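# Scoop dry food from the pouch into both bowls

## Task

Use the scoop to carry dry food from the pouch into the bowls until every bowl contains 10 or more pieces, spilling as little as possible. A piece counts only if, since it last rested in or on the pouch, on the table or on the scoop's handle, it sat inside the scoop while the scoop was being held and raised clear. Any food caught between gripper fingers must first drop back into the pouch (not into the scoop) and then be scooped out normally. The task fails if either bowl ends with more than a stray piece that breaks these rules. Both bowls must finish upright on the table. Food that lands off the table is counted as a spill and does not end the scene. At the end the pouch must be standing upright, and the scoop must be empty and lying on the table, away from the pouch and the bowls.

## Robot and tools

Robot: two arms, left_arm and right_arm, each ending in a two-finger gripper with a wrist camera. The cameras are cam_head_left, cam_head_right, cam_high, cam_left_wrist and cam_right_wrist, each 672x504.

Scene frame: the origin is at table-top height, halfway between the two nominal arm bases. +z points up and +x points out over the table. left_arm sits on the +y side and right_arm on the -y side; image left and right do not follow the arm names. Calibrated bases: left_arm at (-0.009, +0.382, +0.049) m, right_arm at (-0.003, -0.371, +0.030) m, each turned slightly about z. Each gripper's fingers point along its own +z axis and close along its own y axis. end_effector_position is the point between the finger pads, just behind the tips. Positions and quaternions in results are in the scene frame and can be off by a few centimetres.

Command rows: every movement number comes in a row of 14 values, all in [-1, 1]. The first 7 belong to left_arm and the last 7 to right_arm, each in the order dx, dy, dz, rx, ry, rz, opening. Send all 14 even if only one arm moves. dx to rz are offsets, not poses. They are measured from that arm's Hand target as it stood when the action or move began, along the Hand target's own axes. The scale is 1.0 = 0.6 m for dx, dy, dz and 1.0 = 180 degrees for rotation; rx, ry, rz together form one rotation vector. Sending six zeros asks the arm to hold, or return to, its current Hand target. Opening is absolute, not an offset: +1 is fully open (about 87 mm between pads), +0.5 about 69 mm, 0 about 43 mm, -0.5 about 18 mm, -1 closed. A 0 in the opening slot is a real command, so resend the current opening to leave a gripper alone.

execute_actions(actions, cameras): actions is a list of actions. Each action is a list of 1 to 15 rows, and each row lasts one control step (1/30 s). A shorter action repeats its last row until 15 steps have passed. Every row in an action counts from the same starting Hand target, not from the row before. Successive actions or calls start afresh, so repeating an offset moves the arm further. An empty list just reports state and images. cameras lists which images to return: omitted, null or ["all"] gives all, [] gives none, and an unknown name invalidates the call.

move(target, speed, blend, opening_speed, blocking, cameras): target is one 14-number row or a list of up to 15 rows. Every row's offsets count from the starting Hand targets, not from the previous row. Each gripper travels a straight line, and all paths finish together, lasting from 0.5 s to a cap of 10 s. speed is in m/s, from 0.002 to 0.5, default 0.25; rotation is capped at twice that in rad/s. Give one value, or one per target. blend, in metres, rounds corners at intermediate targets. opening_speed is at least 0.2 per second on the opening scale. Openings in later rows are applied only when the arms reach that row, after stopping. blocking=false returns after about 0.5 s while the move keeps running. The paths do not avoid obstacles or the other arm. Faster moves lag and stray more and hit harder. Route around each arm's own base rather than near it, or the shoulder posture may flip. The result ends with a move: line. Possible endings are done, off_target, moving, held and fault, plus limits such as paced (pose was clipped) or held (steps were withheld). An arm not named in that line is done.

wait(seconds): 0 to 10 s; the arms keep their last command, and a running move continues. stop(): brakes a running move. zoom_image(camera, region): region is [x0, y0, x1, y1] in pixels of that camera's latest image, at most 504x504. read_manual(section="licences") returns licence texts only. finished_scene(scene=1) ends the scene permanently.

Results: for each arm they give end_effector_position (m), end_effector_quat_wxyz, Hand target, joint positions, velocities ("within noise" means still), torques and grip_measured. Tool commands gives the current gripper commands. Each control step clips the commanded pose to within 100 mm and 20 degrees of the measured gripper, so Hand target may differ from what you sent. Grippers often rest short of or sag below their target, especially at long reach. Check the position and tilt after every move and correct with offsets. To hold something, command an opening about 0.04 below the grip_measured reading at first contact. Torque readings for joints 1 to 3 wrap around at ±28 N m.

A hard hit or press between the two arms can end the scene as a failure, and the clearance check does not protect the grippers from each other. Avoid drops, releasing moving objects, slams and hard pushes. An arm blocked by an object keeps pressing until you command its target back past the gripper. Holding loads, stretching out or pushing at unreachable poses heats the motors. At 75 °C a MOTOR HOT line appears; at 90 °C that arm folds and stops working; at 100 °C it collapses. Loose objects may occasionally get nudged. The simulation keeps running while you think, so be brief.

Each tool is called after "Call:" as a command line: name --argument value for each argument, lists and objects as JSON in quotes; but a table of rows of numbers goes row by row, as --pt "numbers of a row", without its own name.

## Session

Call:
execute_actions --actions '[]'

Scene clock: 0.00 s.
left_arm: end_effector_position=(+0.3744, +0.3711, +0.4242) grip_measured=+1.000 end_effector_quat_wxyz=(+0.720, +0.011, +0.694, -0.011) | right_arm: end_effector_position=(+0.3969, -0.5656, +0.3996) grip_measured=-0.456 end_effector_quat_wxyz=(+0.535, +0.530, +0.451, +0.479)
Joint positions: left_arm=[-0.004 1.05 1.069 0.02 0.005 0.001 1] | right_arm=[-0.742 1.417 1.12 0.336 -0.63 1.618 0.272]
Joint velocities: within noise
Joint torques (N m): no reading
Heat: left arm: 36 °C; right arm: 30 °C.
Hand target: left_arm +0.3734, +0.3711, +0.4305; +0.725, +0.011, +0.688, -0.011 | right_arm +0.3941, -0.5629, +0.4169; +0.553, +0.511, +0.449, +0.481
Tool commands: left_gripper/opening=+1.0 right_gripper/opening=-1.0

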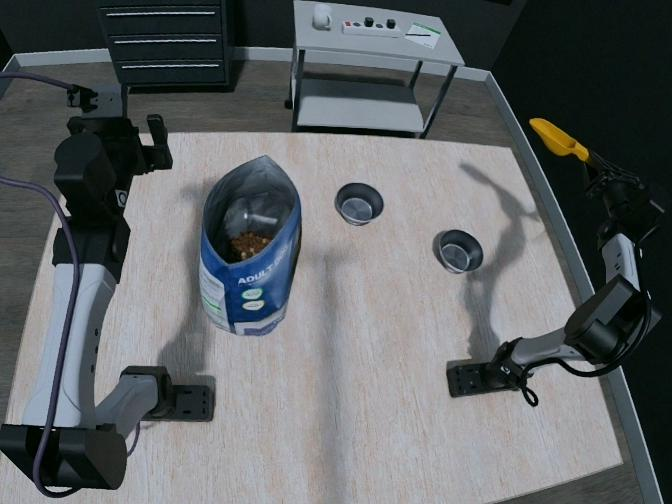

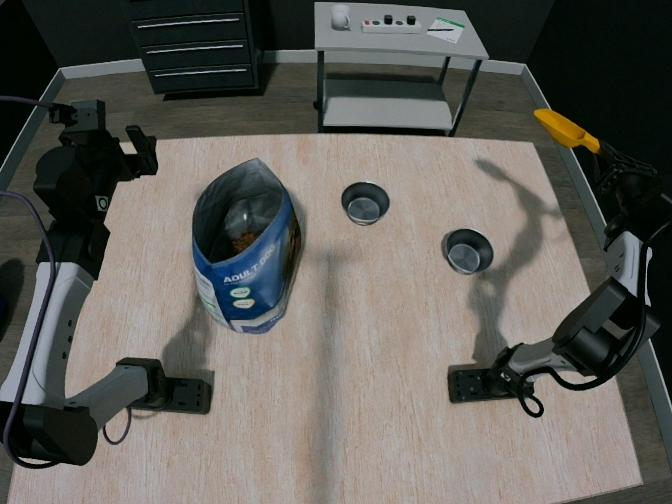

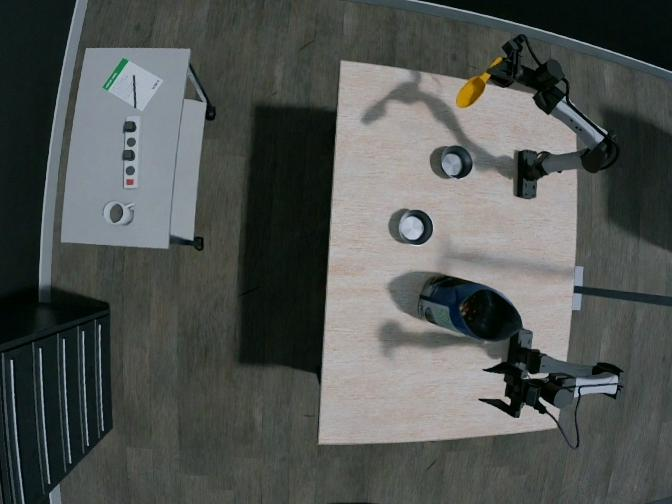

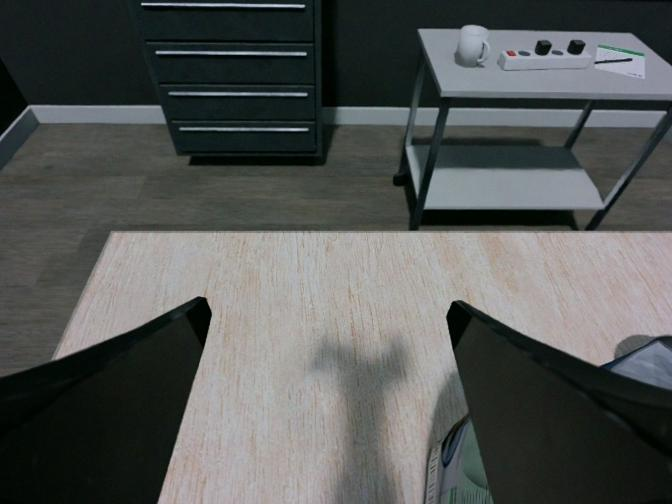

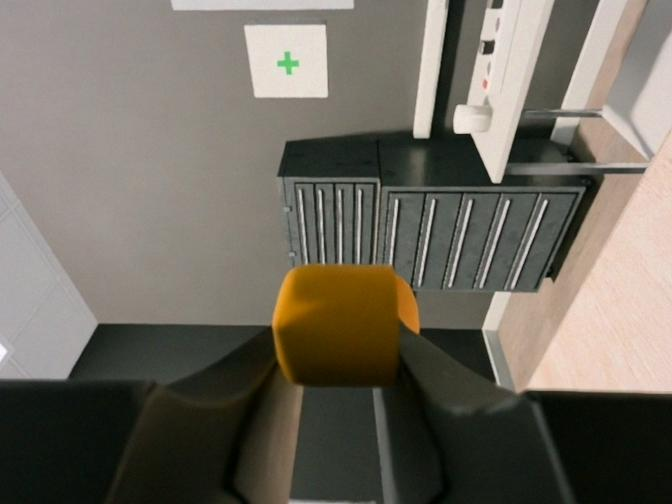

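Call:
zoom_image --camera "cam_head_left" --region '[480, 80, 672, 224]'

Call:
zoom_image --camera "cam_high" --region '[420, 20, 640, 185]'

Call:
zoom_image --camera "cam_head_left" --region '[180, 140, 372, 344]'

Call:
zoom_image --camera "cam_high" --region '[370, 250, 570, 400]'

Call:
zoom_image --camera "cam_right_wrist" --region '[200, 220, 480, 430]'

Scaled by 2.625.

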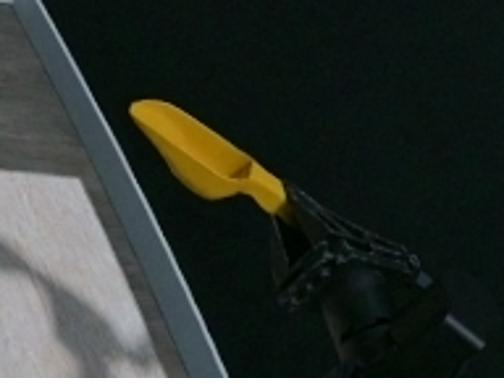

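Scaled by 2.291.

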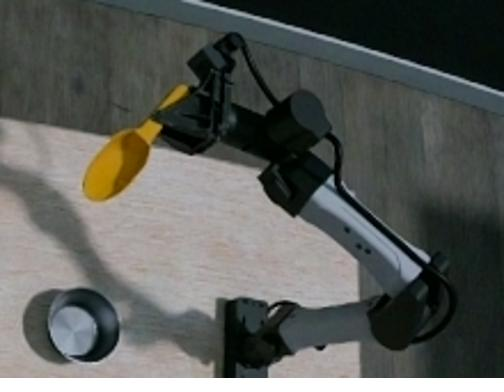

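Scaled by 2.471.

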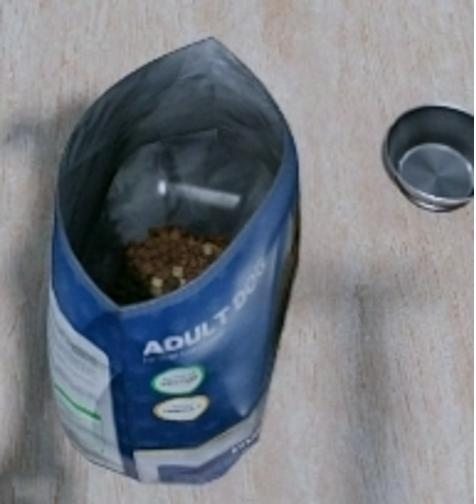

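Scaled by 2.520.

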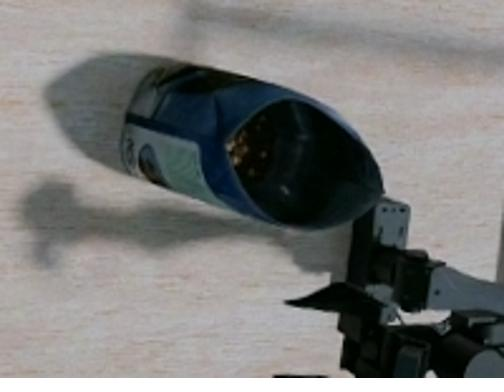

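Scaled by 1.800.

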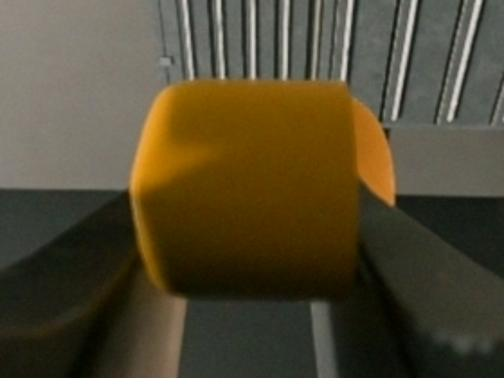

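Call:
move --pt "-0.2 0 0 0 0 0 1 0 0 0 0 0 0 -1" --pt "-0.2 -0.2 -0.37 0 0 0 1 0 0 0 0 0 0 -1" --blend 0.05

Scene clock: 38.40 s.
left_arm: end_effector_position=(+0.1423, +0.2544, +0.5358) grip_measured=+1.000 end_effector_quat_wxyz=(+0.703, +0.090, +0.701, -0.080) | right_arm: end_effector_position=(+0.3969, -0.5656, +0.3996) grip_measured=-0.456 end_effector_quat_wxyz=(+0.535, +0.530, +0.451, +0.479)
Joint positions: left_arm=[-1.77 0.92 1.593 -0.61 -1.55 0.078 1] | right_arm=[-0.742 1.417 1.12 0.336 -0.63 1.618 0.272]
Joint velocities: within noise
Joint torques (N m): left_arm=[0.23 1.83 6.13 1.22 -0.1 -0.13] | right_arm=[0.13 -7.08 7.75 2.08 0.01 -0.08]
Heat: left arm: 36 °C; right arm: 33 °C.
Hand target: left_arm +0.1419, +0.2580, +0.5387; +0.725, +0.011, +0.688, -0.011 | right_arm +0.3941, -0.5629, +0.4169; +0.553, +0.511, +0.449, +0.481
Off the commanded pose: left_arm 0.005 m, 12 deg | right_arm 0.018 m, 3 deg.
joint sent to its limit (left arm) — joint 5 (wrist yaw), lower limit. The joint targets are off in orientation, not in position.
move: off_target (left_arm, right_arm); limits=paced

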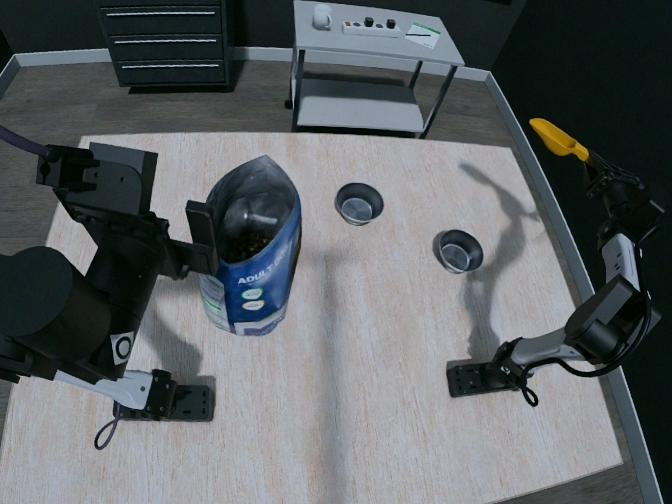

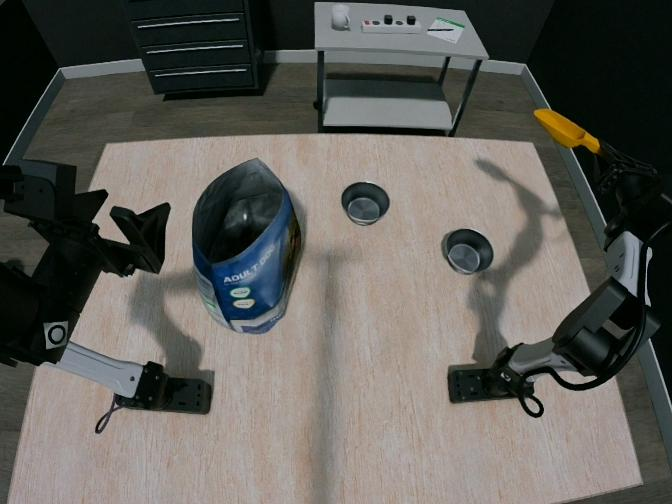

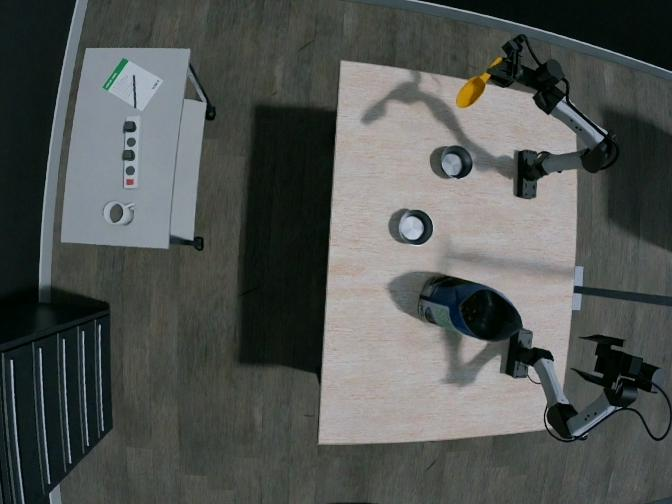

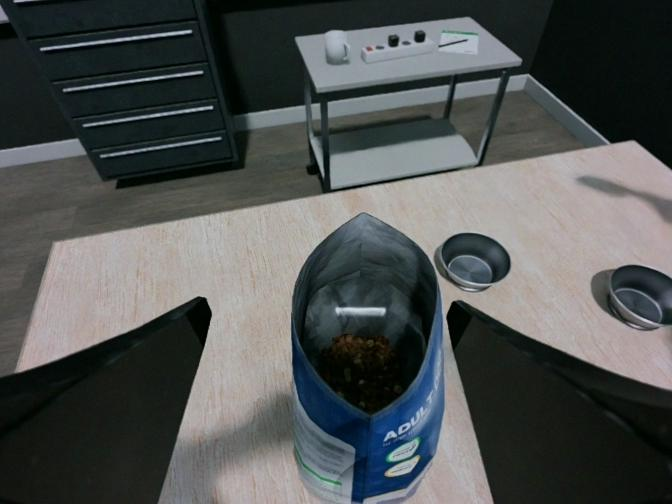

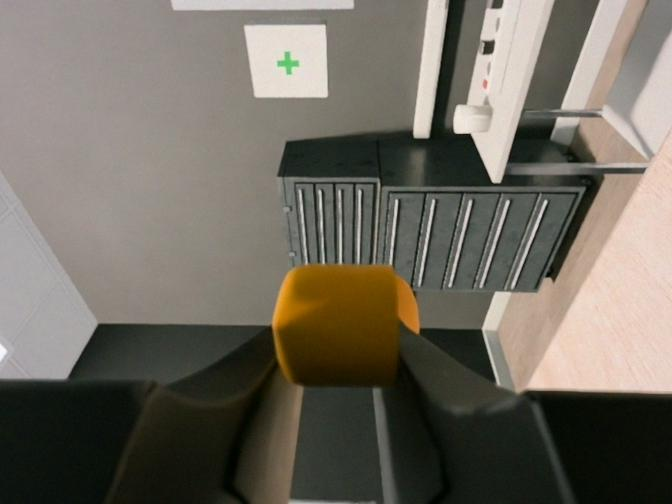

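Call:
move --pt "0.02 0.195 0.377 0 0 0 1 0 0 0 0 0 0 -1" --pt "0.042 -0.0905 0.198 0.182 0.178 0.043 1 0 0 0 0 0 0 -1" --blend 0.05

Scene clock: 85.43 s.
left_arm: end_effector_position=(+0.2630, +0.2032, +0.5194) grip_measured=+1.000 end_effector_quat_wxyz=(+0.504, +0.253, +0.813, -0.150) | right_arm: end_effector_position=(+0.3969, -0.5656, +0.3996) grip_measured=-0.456 end_effector_quat_wxyz=(+0.535, +0.530, +0.451, +0.479)
Joint positions: left_arm=[-0.554 1.717 2.797 -1.545 0.013 0.019 1] | right_arm=[-0.742 1.417 1.12 0.336 -0.63 1.618 0.272]
Joint velocities: within noise
Joint torques (N m): left_arm=[-0.77 -3.36 4.82 1.65 0.21 -0.18] | right_arm=[0.09 -7.05 7.76 2.09 0.02 -0.1]
Heat: left arm: 35 °C; right arm: 34 °C.
Hand target: left_arm +0.2601, +0.2001, +0.5197; +0.477, +0.260, +0.826, -0.151 | right_arm +0.3941, -0.5629, +0.4169; +0.553, +0.511, +0.449, +0.481
Off the commanded pose: left_arm 0.004 m, 4 deg | right_arm 0.018 m, 3 deg.
joint sent to its limit (left arm) — joint 4 (wrist pitch), lower limit. The joint targets are off in orientation, not in position.
move: off_target (left_arm, right_arm)

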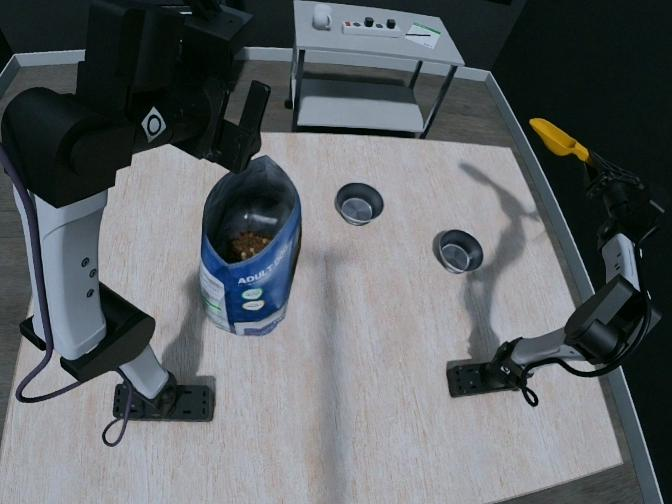

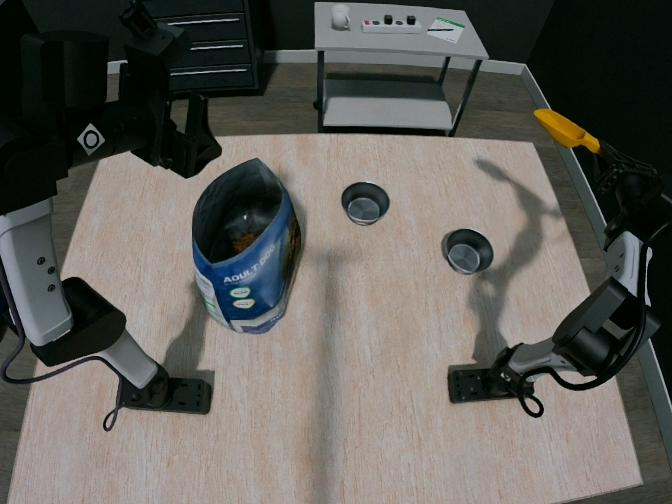

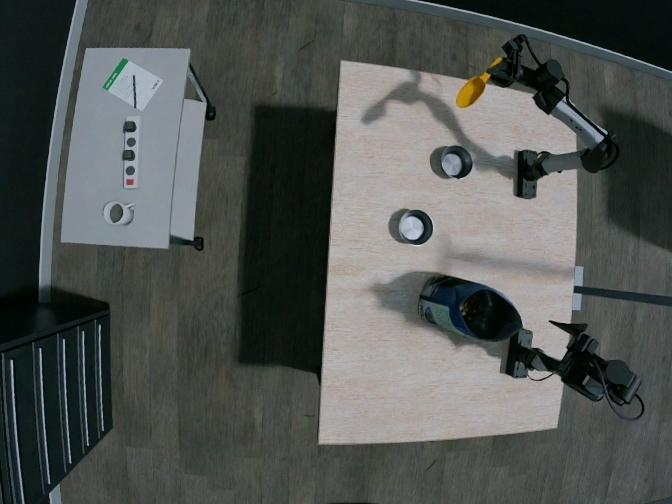

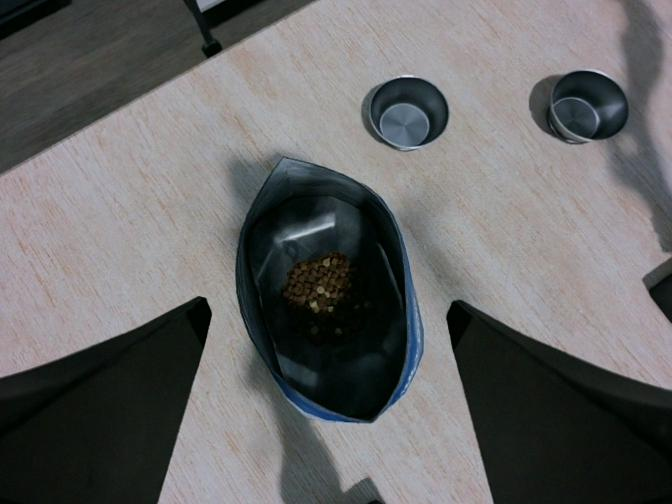

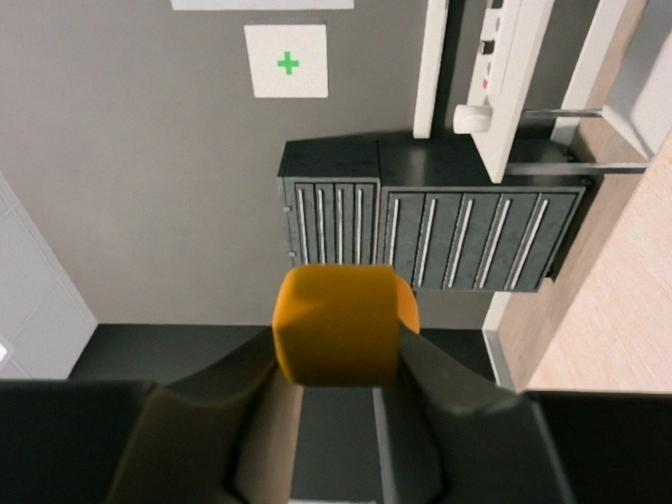

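Call:
zoom_image --camera "cam_left_wrist" --region '[220, 140, 440, 440]'

Scaled by 1.680.

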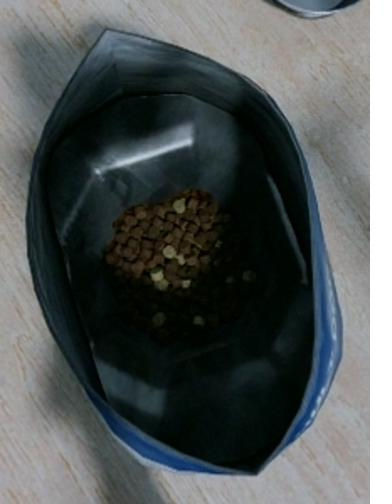

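Call:
move --target '[0,0,0,0,0,0,1,0.833,-0.016,-0.182,0,0,0,-1]' --speed 0.2

Scene clock: 122.77 s.
left_arm: end_effector_position=(+0.2628, +0.2033, +0.5191) grip_measured=+1.000 end_effector_quat_wxyz=(+0.503, +0.253, +0.813, -0.150) | right_arm: end_effector_position=(+0.3518, -0.0522, +0.3780) grip_measured=-0.456 end_effector_quat_wxyz=(+0.553, +0.502, +0.472, +0.468)
Joint positions: left_arm=[-0.554 1.717 2.797 -1.546 0.013 0.018 1] | right_arm=[1.063 1.586 1.165 0.546 1.15 1.406 0.272]
Joint velocities: within noise
Joint torques (N m): left_arm=[-0.77 -3.37 4.81 1.65 0.21 -0.18] | right_arm=[-0.02 -6.2 9.13 1.7 0.11 -0.23]
Heat: left arm: 35 °C; right arm: 34 °C.
Hand target: left_arm +0.2601, +0.2001, +0.5197; +0.477, +0.260, +0.826, -0.151 | right_arm +0.3539, -0.0533, +0.3964; +0.553, +0.511, +0.449, +0.481
Off the commanded pose: left_arm 0.004 m, 3 deg | right_arm 0.019 m, 3 deg.
joint sent to its limit (left arm) — joint 4 (wrist pitch), lower limit. The joint targets are off in orientation, not in position.
move: off_target (left_arm, right_arm)

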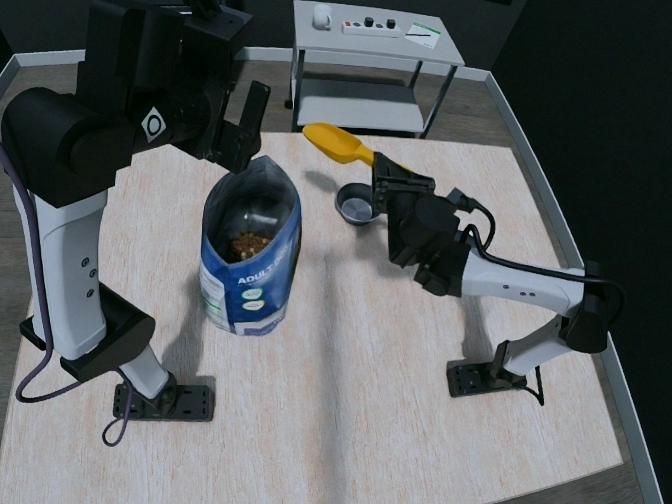

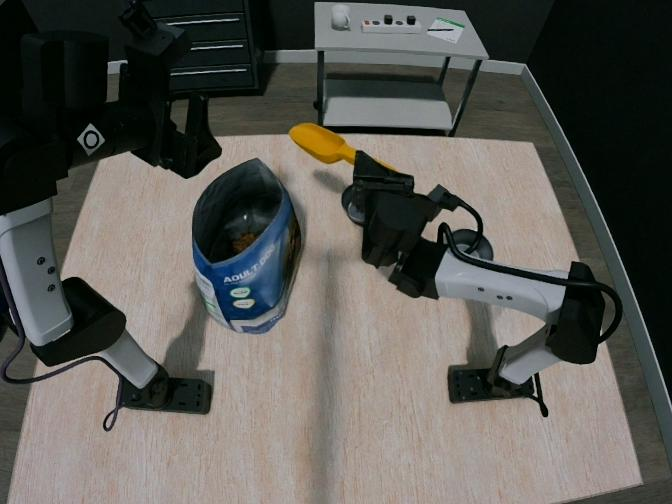

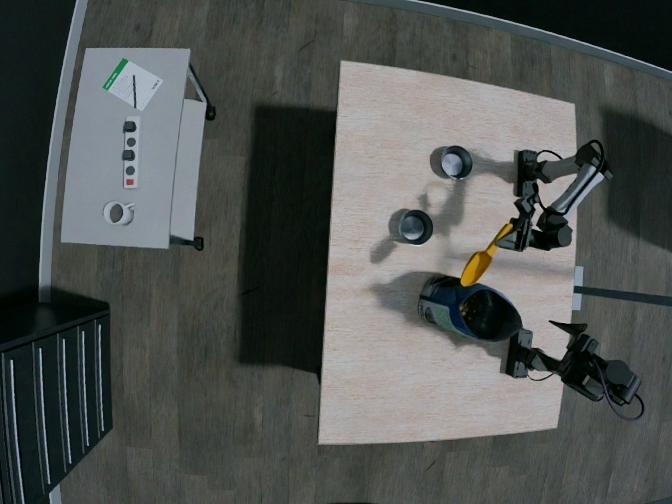

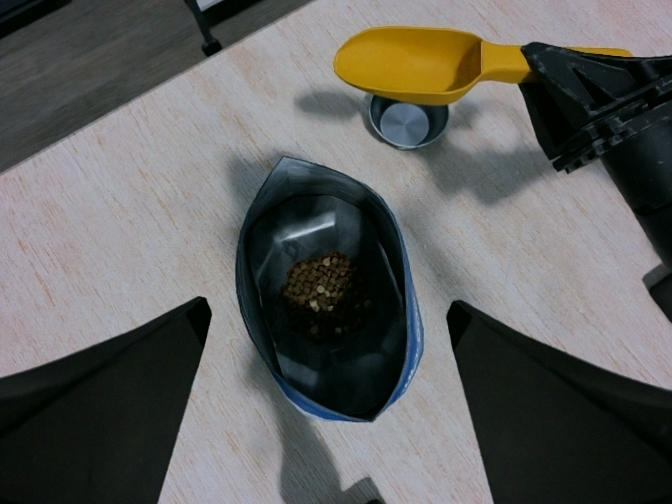

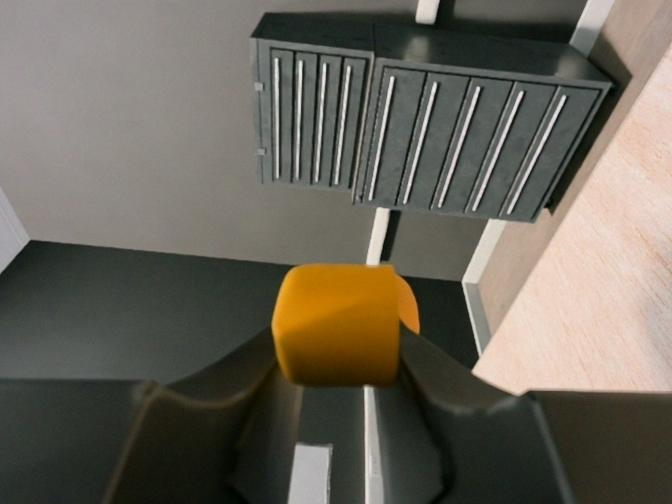

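Call:
zoom_image --camera "cam_left_wrist" --region '[310, 0, 672, 210]'

Call:
zoom_image --camera "cam_head_left" --region '[280, 90, 450, 230]'

Scaled by 1.392.

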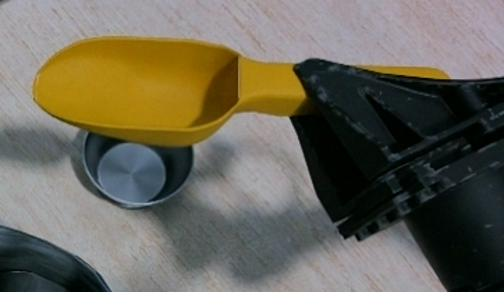

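Scaled by 2.965.

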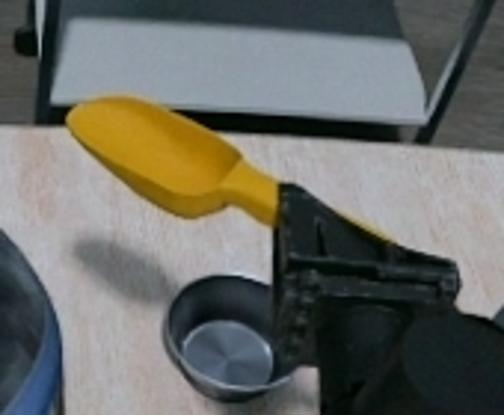

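Call:
move --target '[0,0,0,0,0,0,1,-0.154,-0.3745,-0.098,0.141,0,0.066,-1]' --speed 0.2

Scene clock: 213.77 s.
left_arm: end_effector_position=(+0.2628, +0.2033, +0.5190) grip_measured=+1.000 end_effector_quat_wxyz=(+0.503, +0.253, +0.813, -0.150) | right_arm: end_effector_position=(+0.2990, -0.1433, +0.1575) grip_measured=-0.456 end_effector_quat_wxyz=(+0.406, +0.603, +0.532, +0.434)
Joint positions: left_arm=[-0.554 1.717 2.797 -1.547 0.013 0.018 1] | right_arm=[0.994 1.398 0.461 0.42 0.933 2.094 0.272]
Joint velocities: within noise
Joint torques (N m): left_arm=[-0.79 -3.37 4.81 1.65 0.21 -0.19] | right_arm=[-0.1 -5.83 4.88 1.8 0.12 0.04]
Heat: left arm: 33 °C; right arm: 34 °C.
Hand target: left_arm +0.2601, +0.2001, +0.5197; +0.477, +0.260, +0.826, -0.151 | right_arm +0.2998, -0.1405, +0.1687; +0.375, +0.663, +0.489, +0.425
Off the commanded pose: left_arm 0.004 m, 3 deg | right_arm 0.011 m, 9 deg.
joint sent to its limit (left arm) — joint 4 (wrist pitch), lower limit. The joint targets are off in orientation, not in position.
joint sent to its limit (right arm) — joint 6 (wrist roll), upper limit. The joint targets are off in orientation, not in position.
move: off_target (left_arm, right_arm)

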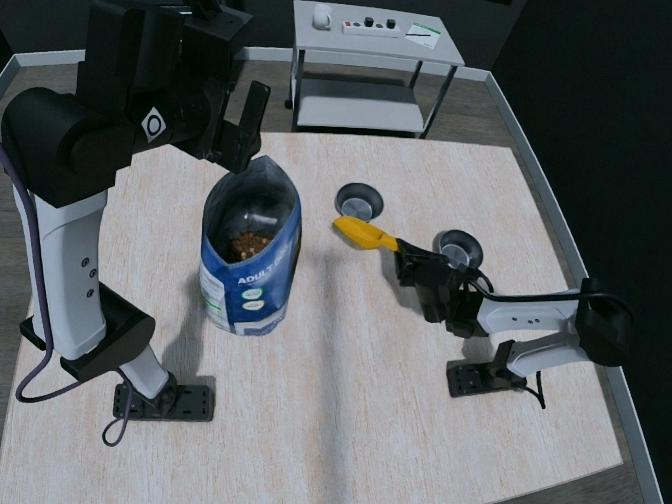

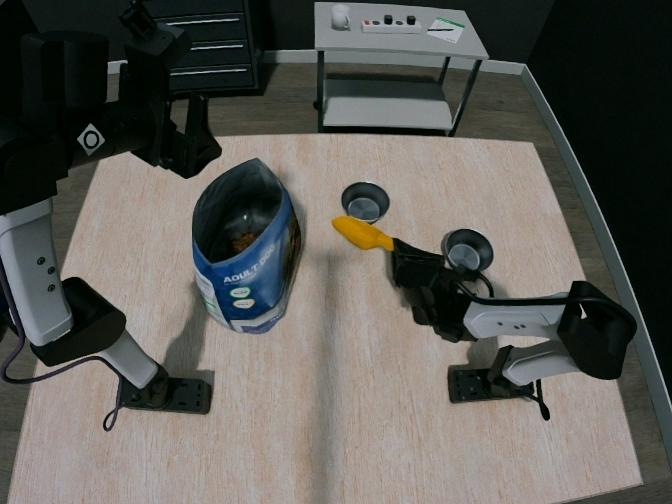

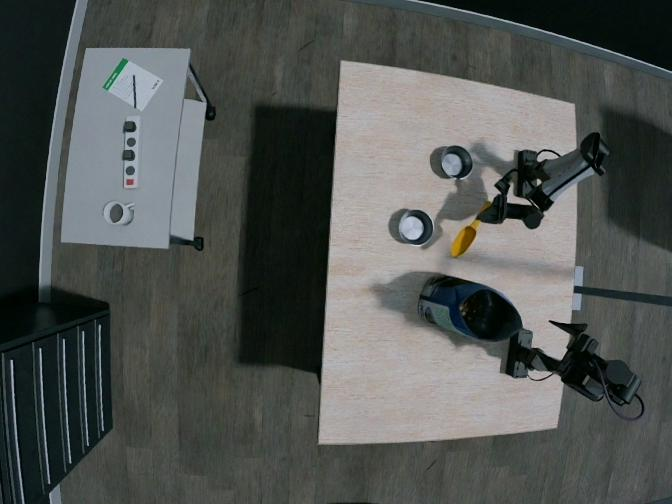

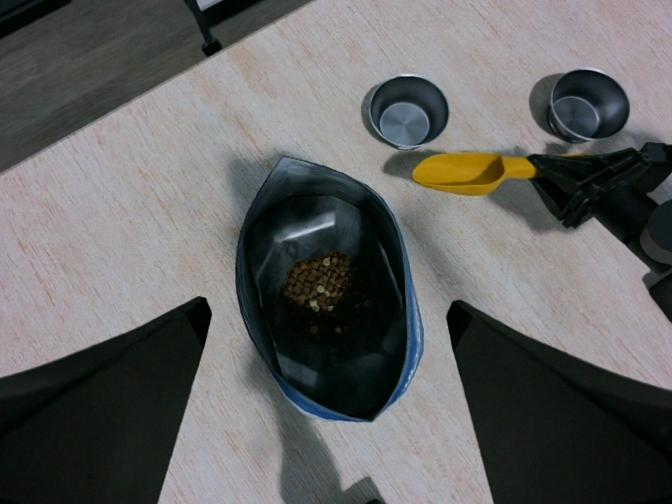

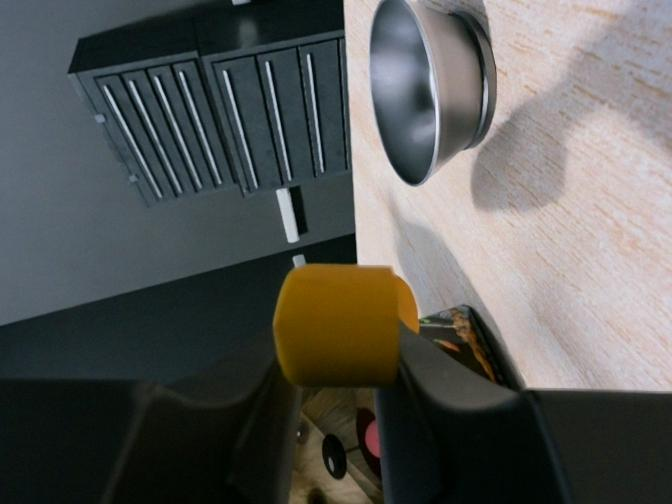

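Call:
move --target '[0,0,0,0,0,0,1,-0.0296,-0.137,0.0535,0,0,0,-1]' --speed 0.1 --cameras '["cam_head_left","cam_left_wrist","cam_right_wrist"]'

Scene clock: 222.70 s.
left_arm: end_effector_position=(+0.2628, +0.2033, +0.5190) grip_measured=+1.000 end_effector_quat_wxyz=(+0.503, +0.253, +0.813, -0.150) | right_arm: end_effector_position=(+0.2991, -0.1414, +0.0748) grip_measured=-0.456 end_effector_quat_wxyz=(+0.398, +0.604, +0.530, +0.444)
Joint positions: left_arm=[-0.554 1.717 2.797 -1.547 0.013 0.018 1] | right_arm=[0.99 1.851 0.336 1.02 0.916 2.095 0.272]
Joint velocities: within noise
Joint torques (N m): left_arm=[-0.77 -3.36 4.81 1.65 0.21 -0.18] | right_arm=[0.25 -4.94 2.47 1.83 0.28 0.03]
Heat: left arm: 33 °C; right arm: 33 °C.
Hand target: left_arm +0.2601, +0.2001, +0.5197; +0.477, +0.260, +0.826, -0.151 | right_arm +0.2997, -0.1406, +0.0786; +0.375, +0.663, +0.489, +0.425
Off the commanded pose: left_arm 0.004 m, 3 deg | right_arm 0.004 m, 9 deg.
joint sent to its limit (left arm) — joint 4 (wrist pitch), lower limit. The joint targets are off in orientation, not in position.
joint sent to its limit (right arm) — joint 6 (wrist roll), upper limit. The joint targets are off in orientation, not in position.
move: off_target (left_arm, right_arm)
Images, in order (width x height): cam_head_left 672x504, cam_left_wrist 672x504, cam_right_wrist 672x504.

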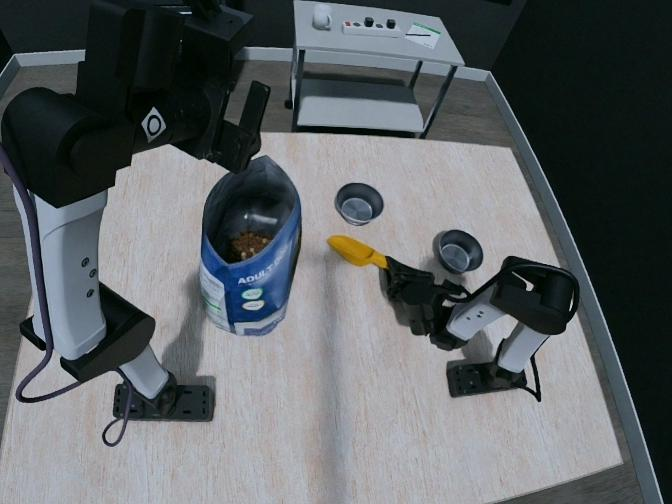

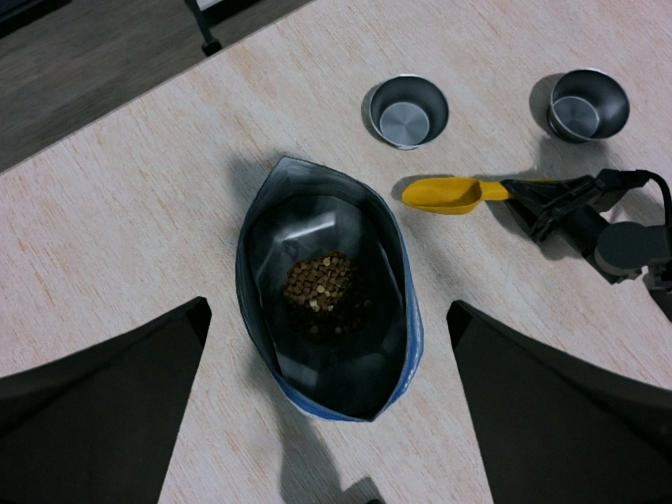

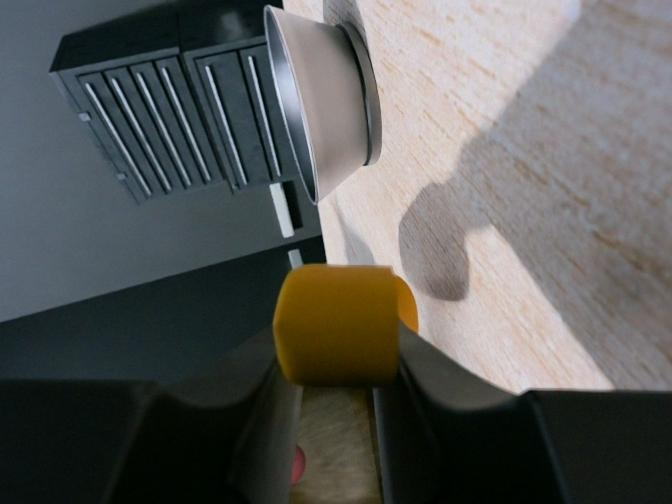

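Call:
move --target '[0,0,0,0,0,0,1,-0.0082,-0.038,0.0149,0,0,0,-1]' --speed 0.05 --cameras '["cam_head_left","cam_left_wrist","cam_right_wrist"]'

Call:
zoom_image --camera "cam_head_left" --region '[300, 200, 500, 360]'

Scene clock: 228.87 s.
left_arm: end_effector_position=(+0.2628, +0.2033, +0.5190) grip_measured=+1.000 end_effector_quat_wxyz=(+0.503, +0.253, +0.813, -0.150) | right_arm: end_effector_position=(+0.2991, -0.1415, +0.0495) grip_measured=-0.456 end_effector_quat_wxyz=(+0.398, +0.604, +0.530, +0.443)
Joint positions: left_arm=[-0.554 1.717 2.797 -1.547 0.013 0.018 1] | right_arm=[0.99 2.022 0.336 1.189 0.916 2.096 0.272]
Joint velocities: within noise
Joint torques (N m): left_arm=[-0.76 -3.36 4.81 1.65 0.21 -0.19] | right_arm=[0.27 -5.42 1.68 1.84 0.28 0.04]
Heat: left arm: 33 °C; right arm: 32 °C.
Hand target: left_arm +0.2601, +0.2001, +0.5197; +0.477, +0.260, +0.826, -0.151 | right_arm +0.2997, -0.1406, +0.0536; +0.375, +0.663, +0.489, +0.425
Off the commanded pose: left_arm 0.004 m, 3 deg | right_arm 0.004 m, 9 deg.
joint sent to its limit (left arm) — joint 4 (wrist pitch), lower limit. The joint targets are off in orientation, not in position.
joint sent to its limit (right arm) — joint 6 (wrist roll), upper limit. The joint targets are off in orientation, not in position.
move: off_target (left_arm, right_arm)
Images, in order (width x height): cam_head_left 672x504, cam_left_wrist 672x504, cam_right_wrist 672x504.

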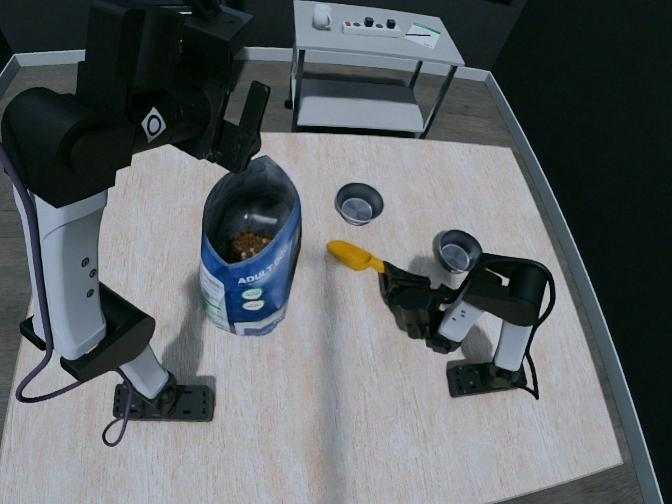

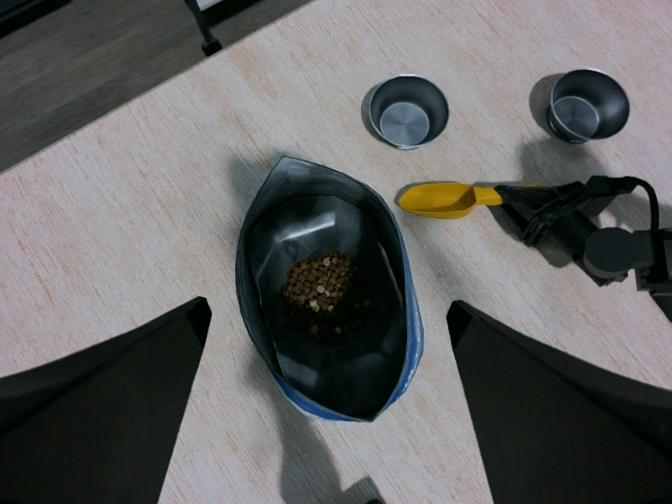

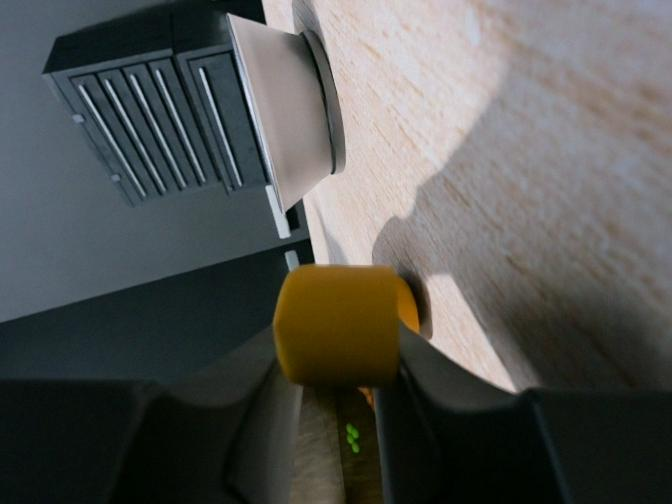

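Scaled by 2.520.

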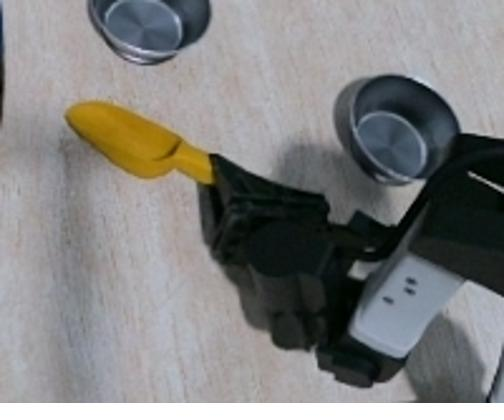

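Call:
move --target '[0,0,0,0,0,0,1,-0.0033,-0.0152,0.006,0,0,0,-1]' --speed 0.03 --cameras '["cam_right_wrist"]'

Call:
move --target '[0,0,0,0,0,0,1,-0.0016,-0.0076,0.003,0,0,0,-1]' --speed 0.03 --cameras '["cam_right_wrist"]'

Scene clock: 235.80 s.
left_arm: end_effector_position=(+0.2628, +0.2033, +0.5190) grip_measured=+1.000 end_effector_quat_wxyz=(+0.503, +0.253, +0.813, -0.150) | right_arm: end_effector_position=(+0.2998, -0.1407, +0.0454) grip_measured=-0.456 end_effector_quat_wxyz=(+0.393, +0.607, +0.518, +0.457)
Joint positions: left_arm=[-0.554 1.717 2.797 -1.547 0.013 0.018 1] | right_arm=[0.99 2.095 0.336 1.294 0.916 2.104 0.272]
Joint velocities: within noise
Joint torques (N m): left_arm=[-0.77 -3.36 4.81 1.65 0.21 -0.19] | right_arm=[0.42 -5.14 1.84 1.57 0.32 -0.06]
Heat: left arm: 33 °C; right arm: 32 °C.
Hand target: left_arm +0.2601, +0.2001, +0.5197; +0.477, +0.260, +0.826, -0.151 | right_arm +0.2998, -0.1406, +0.0436; +0.375, +0.663, +0.489, +0.425
Off the commanded pose: left_arm 0.004 m, 3 deg | right_arm 0.002 m, 8 deg.
joint sent to its limit (left arm) — joint 4 (wrist pitch), lower limit. The joint targets are off in orientation, not in position.
joint sent to its limit (right arm) — joint 6 (wrist roll), upper limit. The joint targets are off in orientation, not in position.
move: off_target (left_arm, right_arm)
Images, in order (width x height): cam_right_wrist 672x504.

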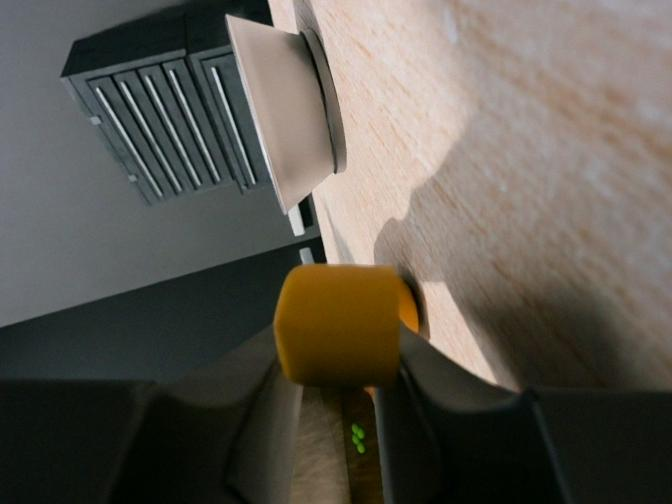

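Scene clock: 238.50 s.
left_arm: end_effector_position=(+0.2628, +0.2033, +0.5190) grip_measured=+1.000 end_effector_quat_wxyz=(+0.503, +0.253, +0.813, -0.150) | right_arm: end_effector_position=(+0.3004, -0.1416, +0.0438) grip_measured=-0.456 end_effector_quat_wxyz=(+0.393, +0.609, +0.510, +0.463)
Joint positions: left_arm=[-0.554 1.717 2.797 -1.547 0.013 0.018 1] | right_arm=[0.99 2.131 0.336 1.347 0.922 2.106 0.272]
Joint velocities: within noise
Joint torques (N m): left_arm=[-0.79 -3.36 4.82 1.66 0.21 -0.18] | right_arm=[0.49 -5.07 2.06 1.4 0.27 -0.08]
Heat: left arm: 33 °C; right arm: 32 °C.
Hand target: left_arm +0.2601, +0.2001, +0.5197; +0.477, +0.260, +0.826, -0.151 | right_arm +0.2998, -0.1405, +0.0386; +0.375, +0.663, +0.489, +0.425
Off the commanded pose: left_arm 0.004 m, 3 deg | right_arm 0.005 m, 8 deg.
joint sent to its limit (left arm) — joint 4 (wrist pitch), lower limit. The joint targets are off in orientation, not in position.
joint sent to its limit (right arm) — joint 6 (wrist roll), upper limit. The joint targets are off in orientation, not in position.
move: off_target (left_arm, right_arm)
Images, in order (width x height): cam_right_wrist 672x504.

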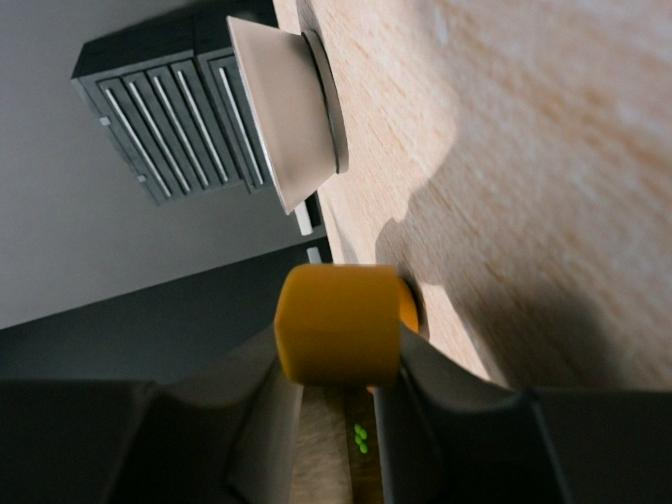

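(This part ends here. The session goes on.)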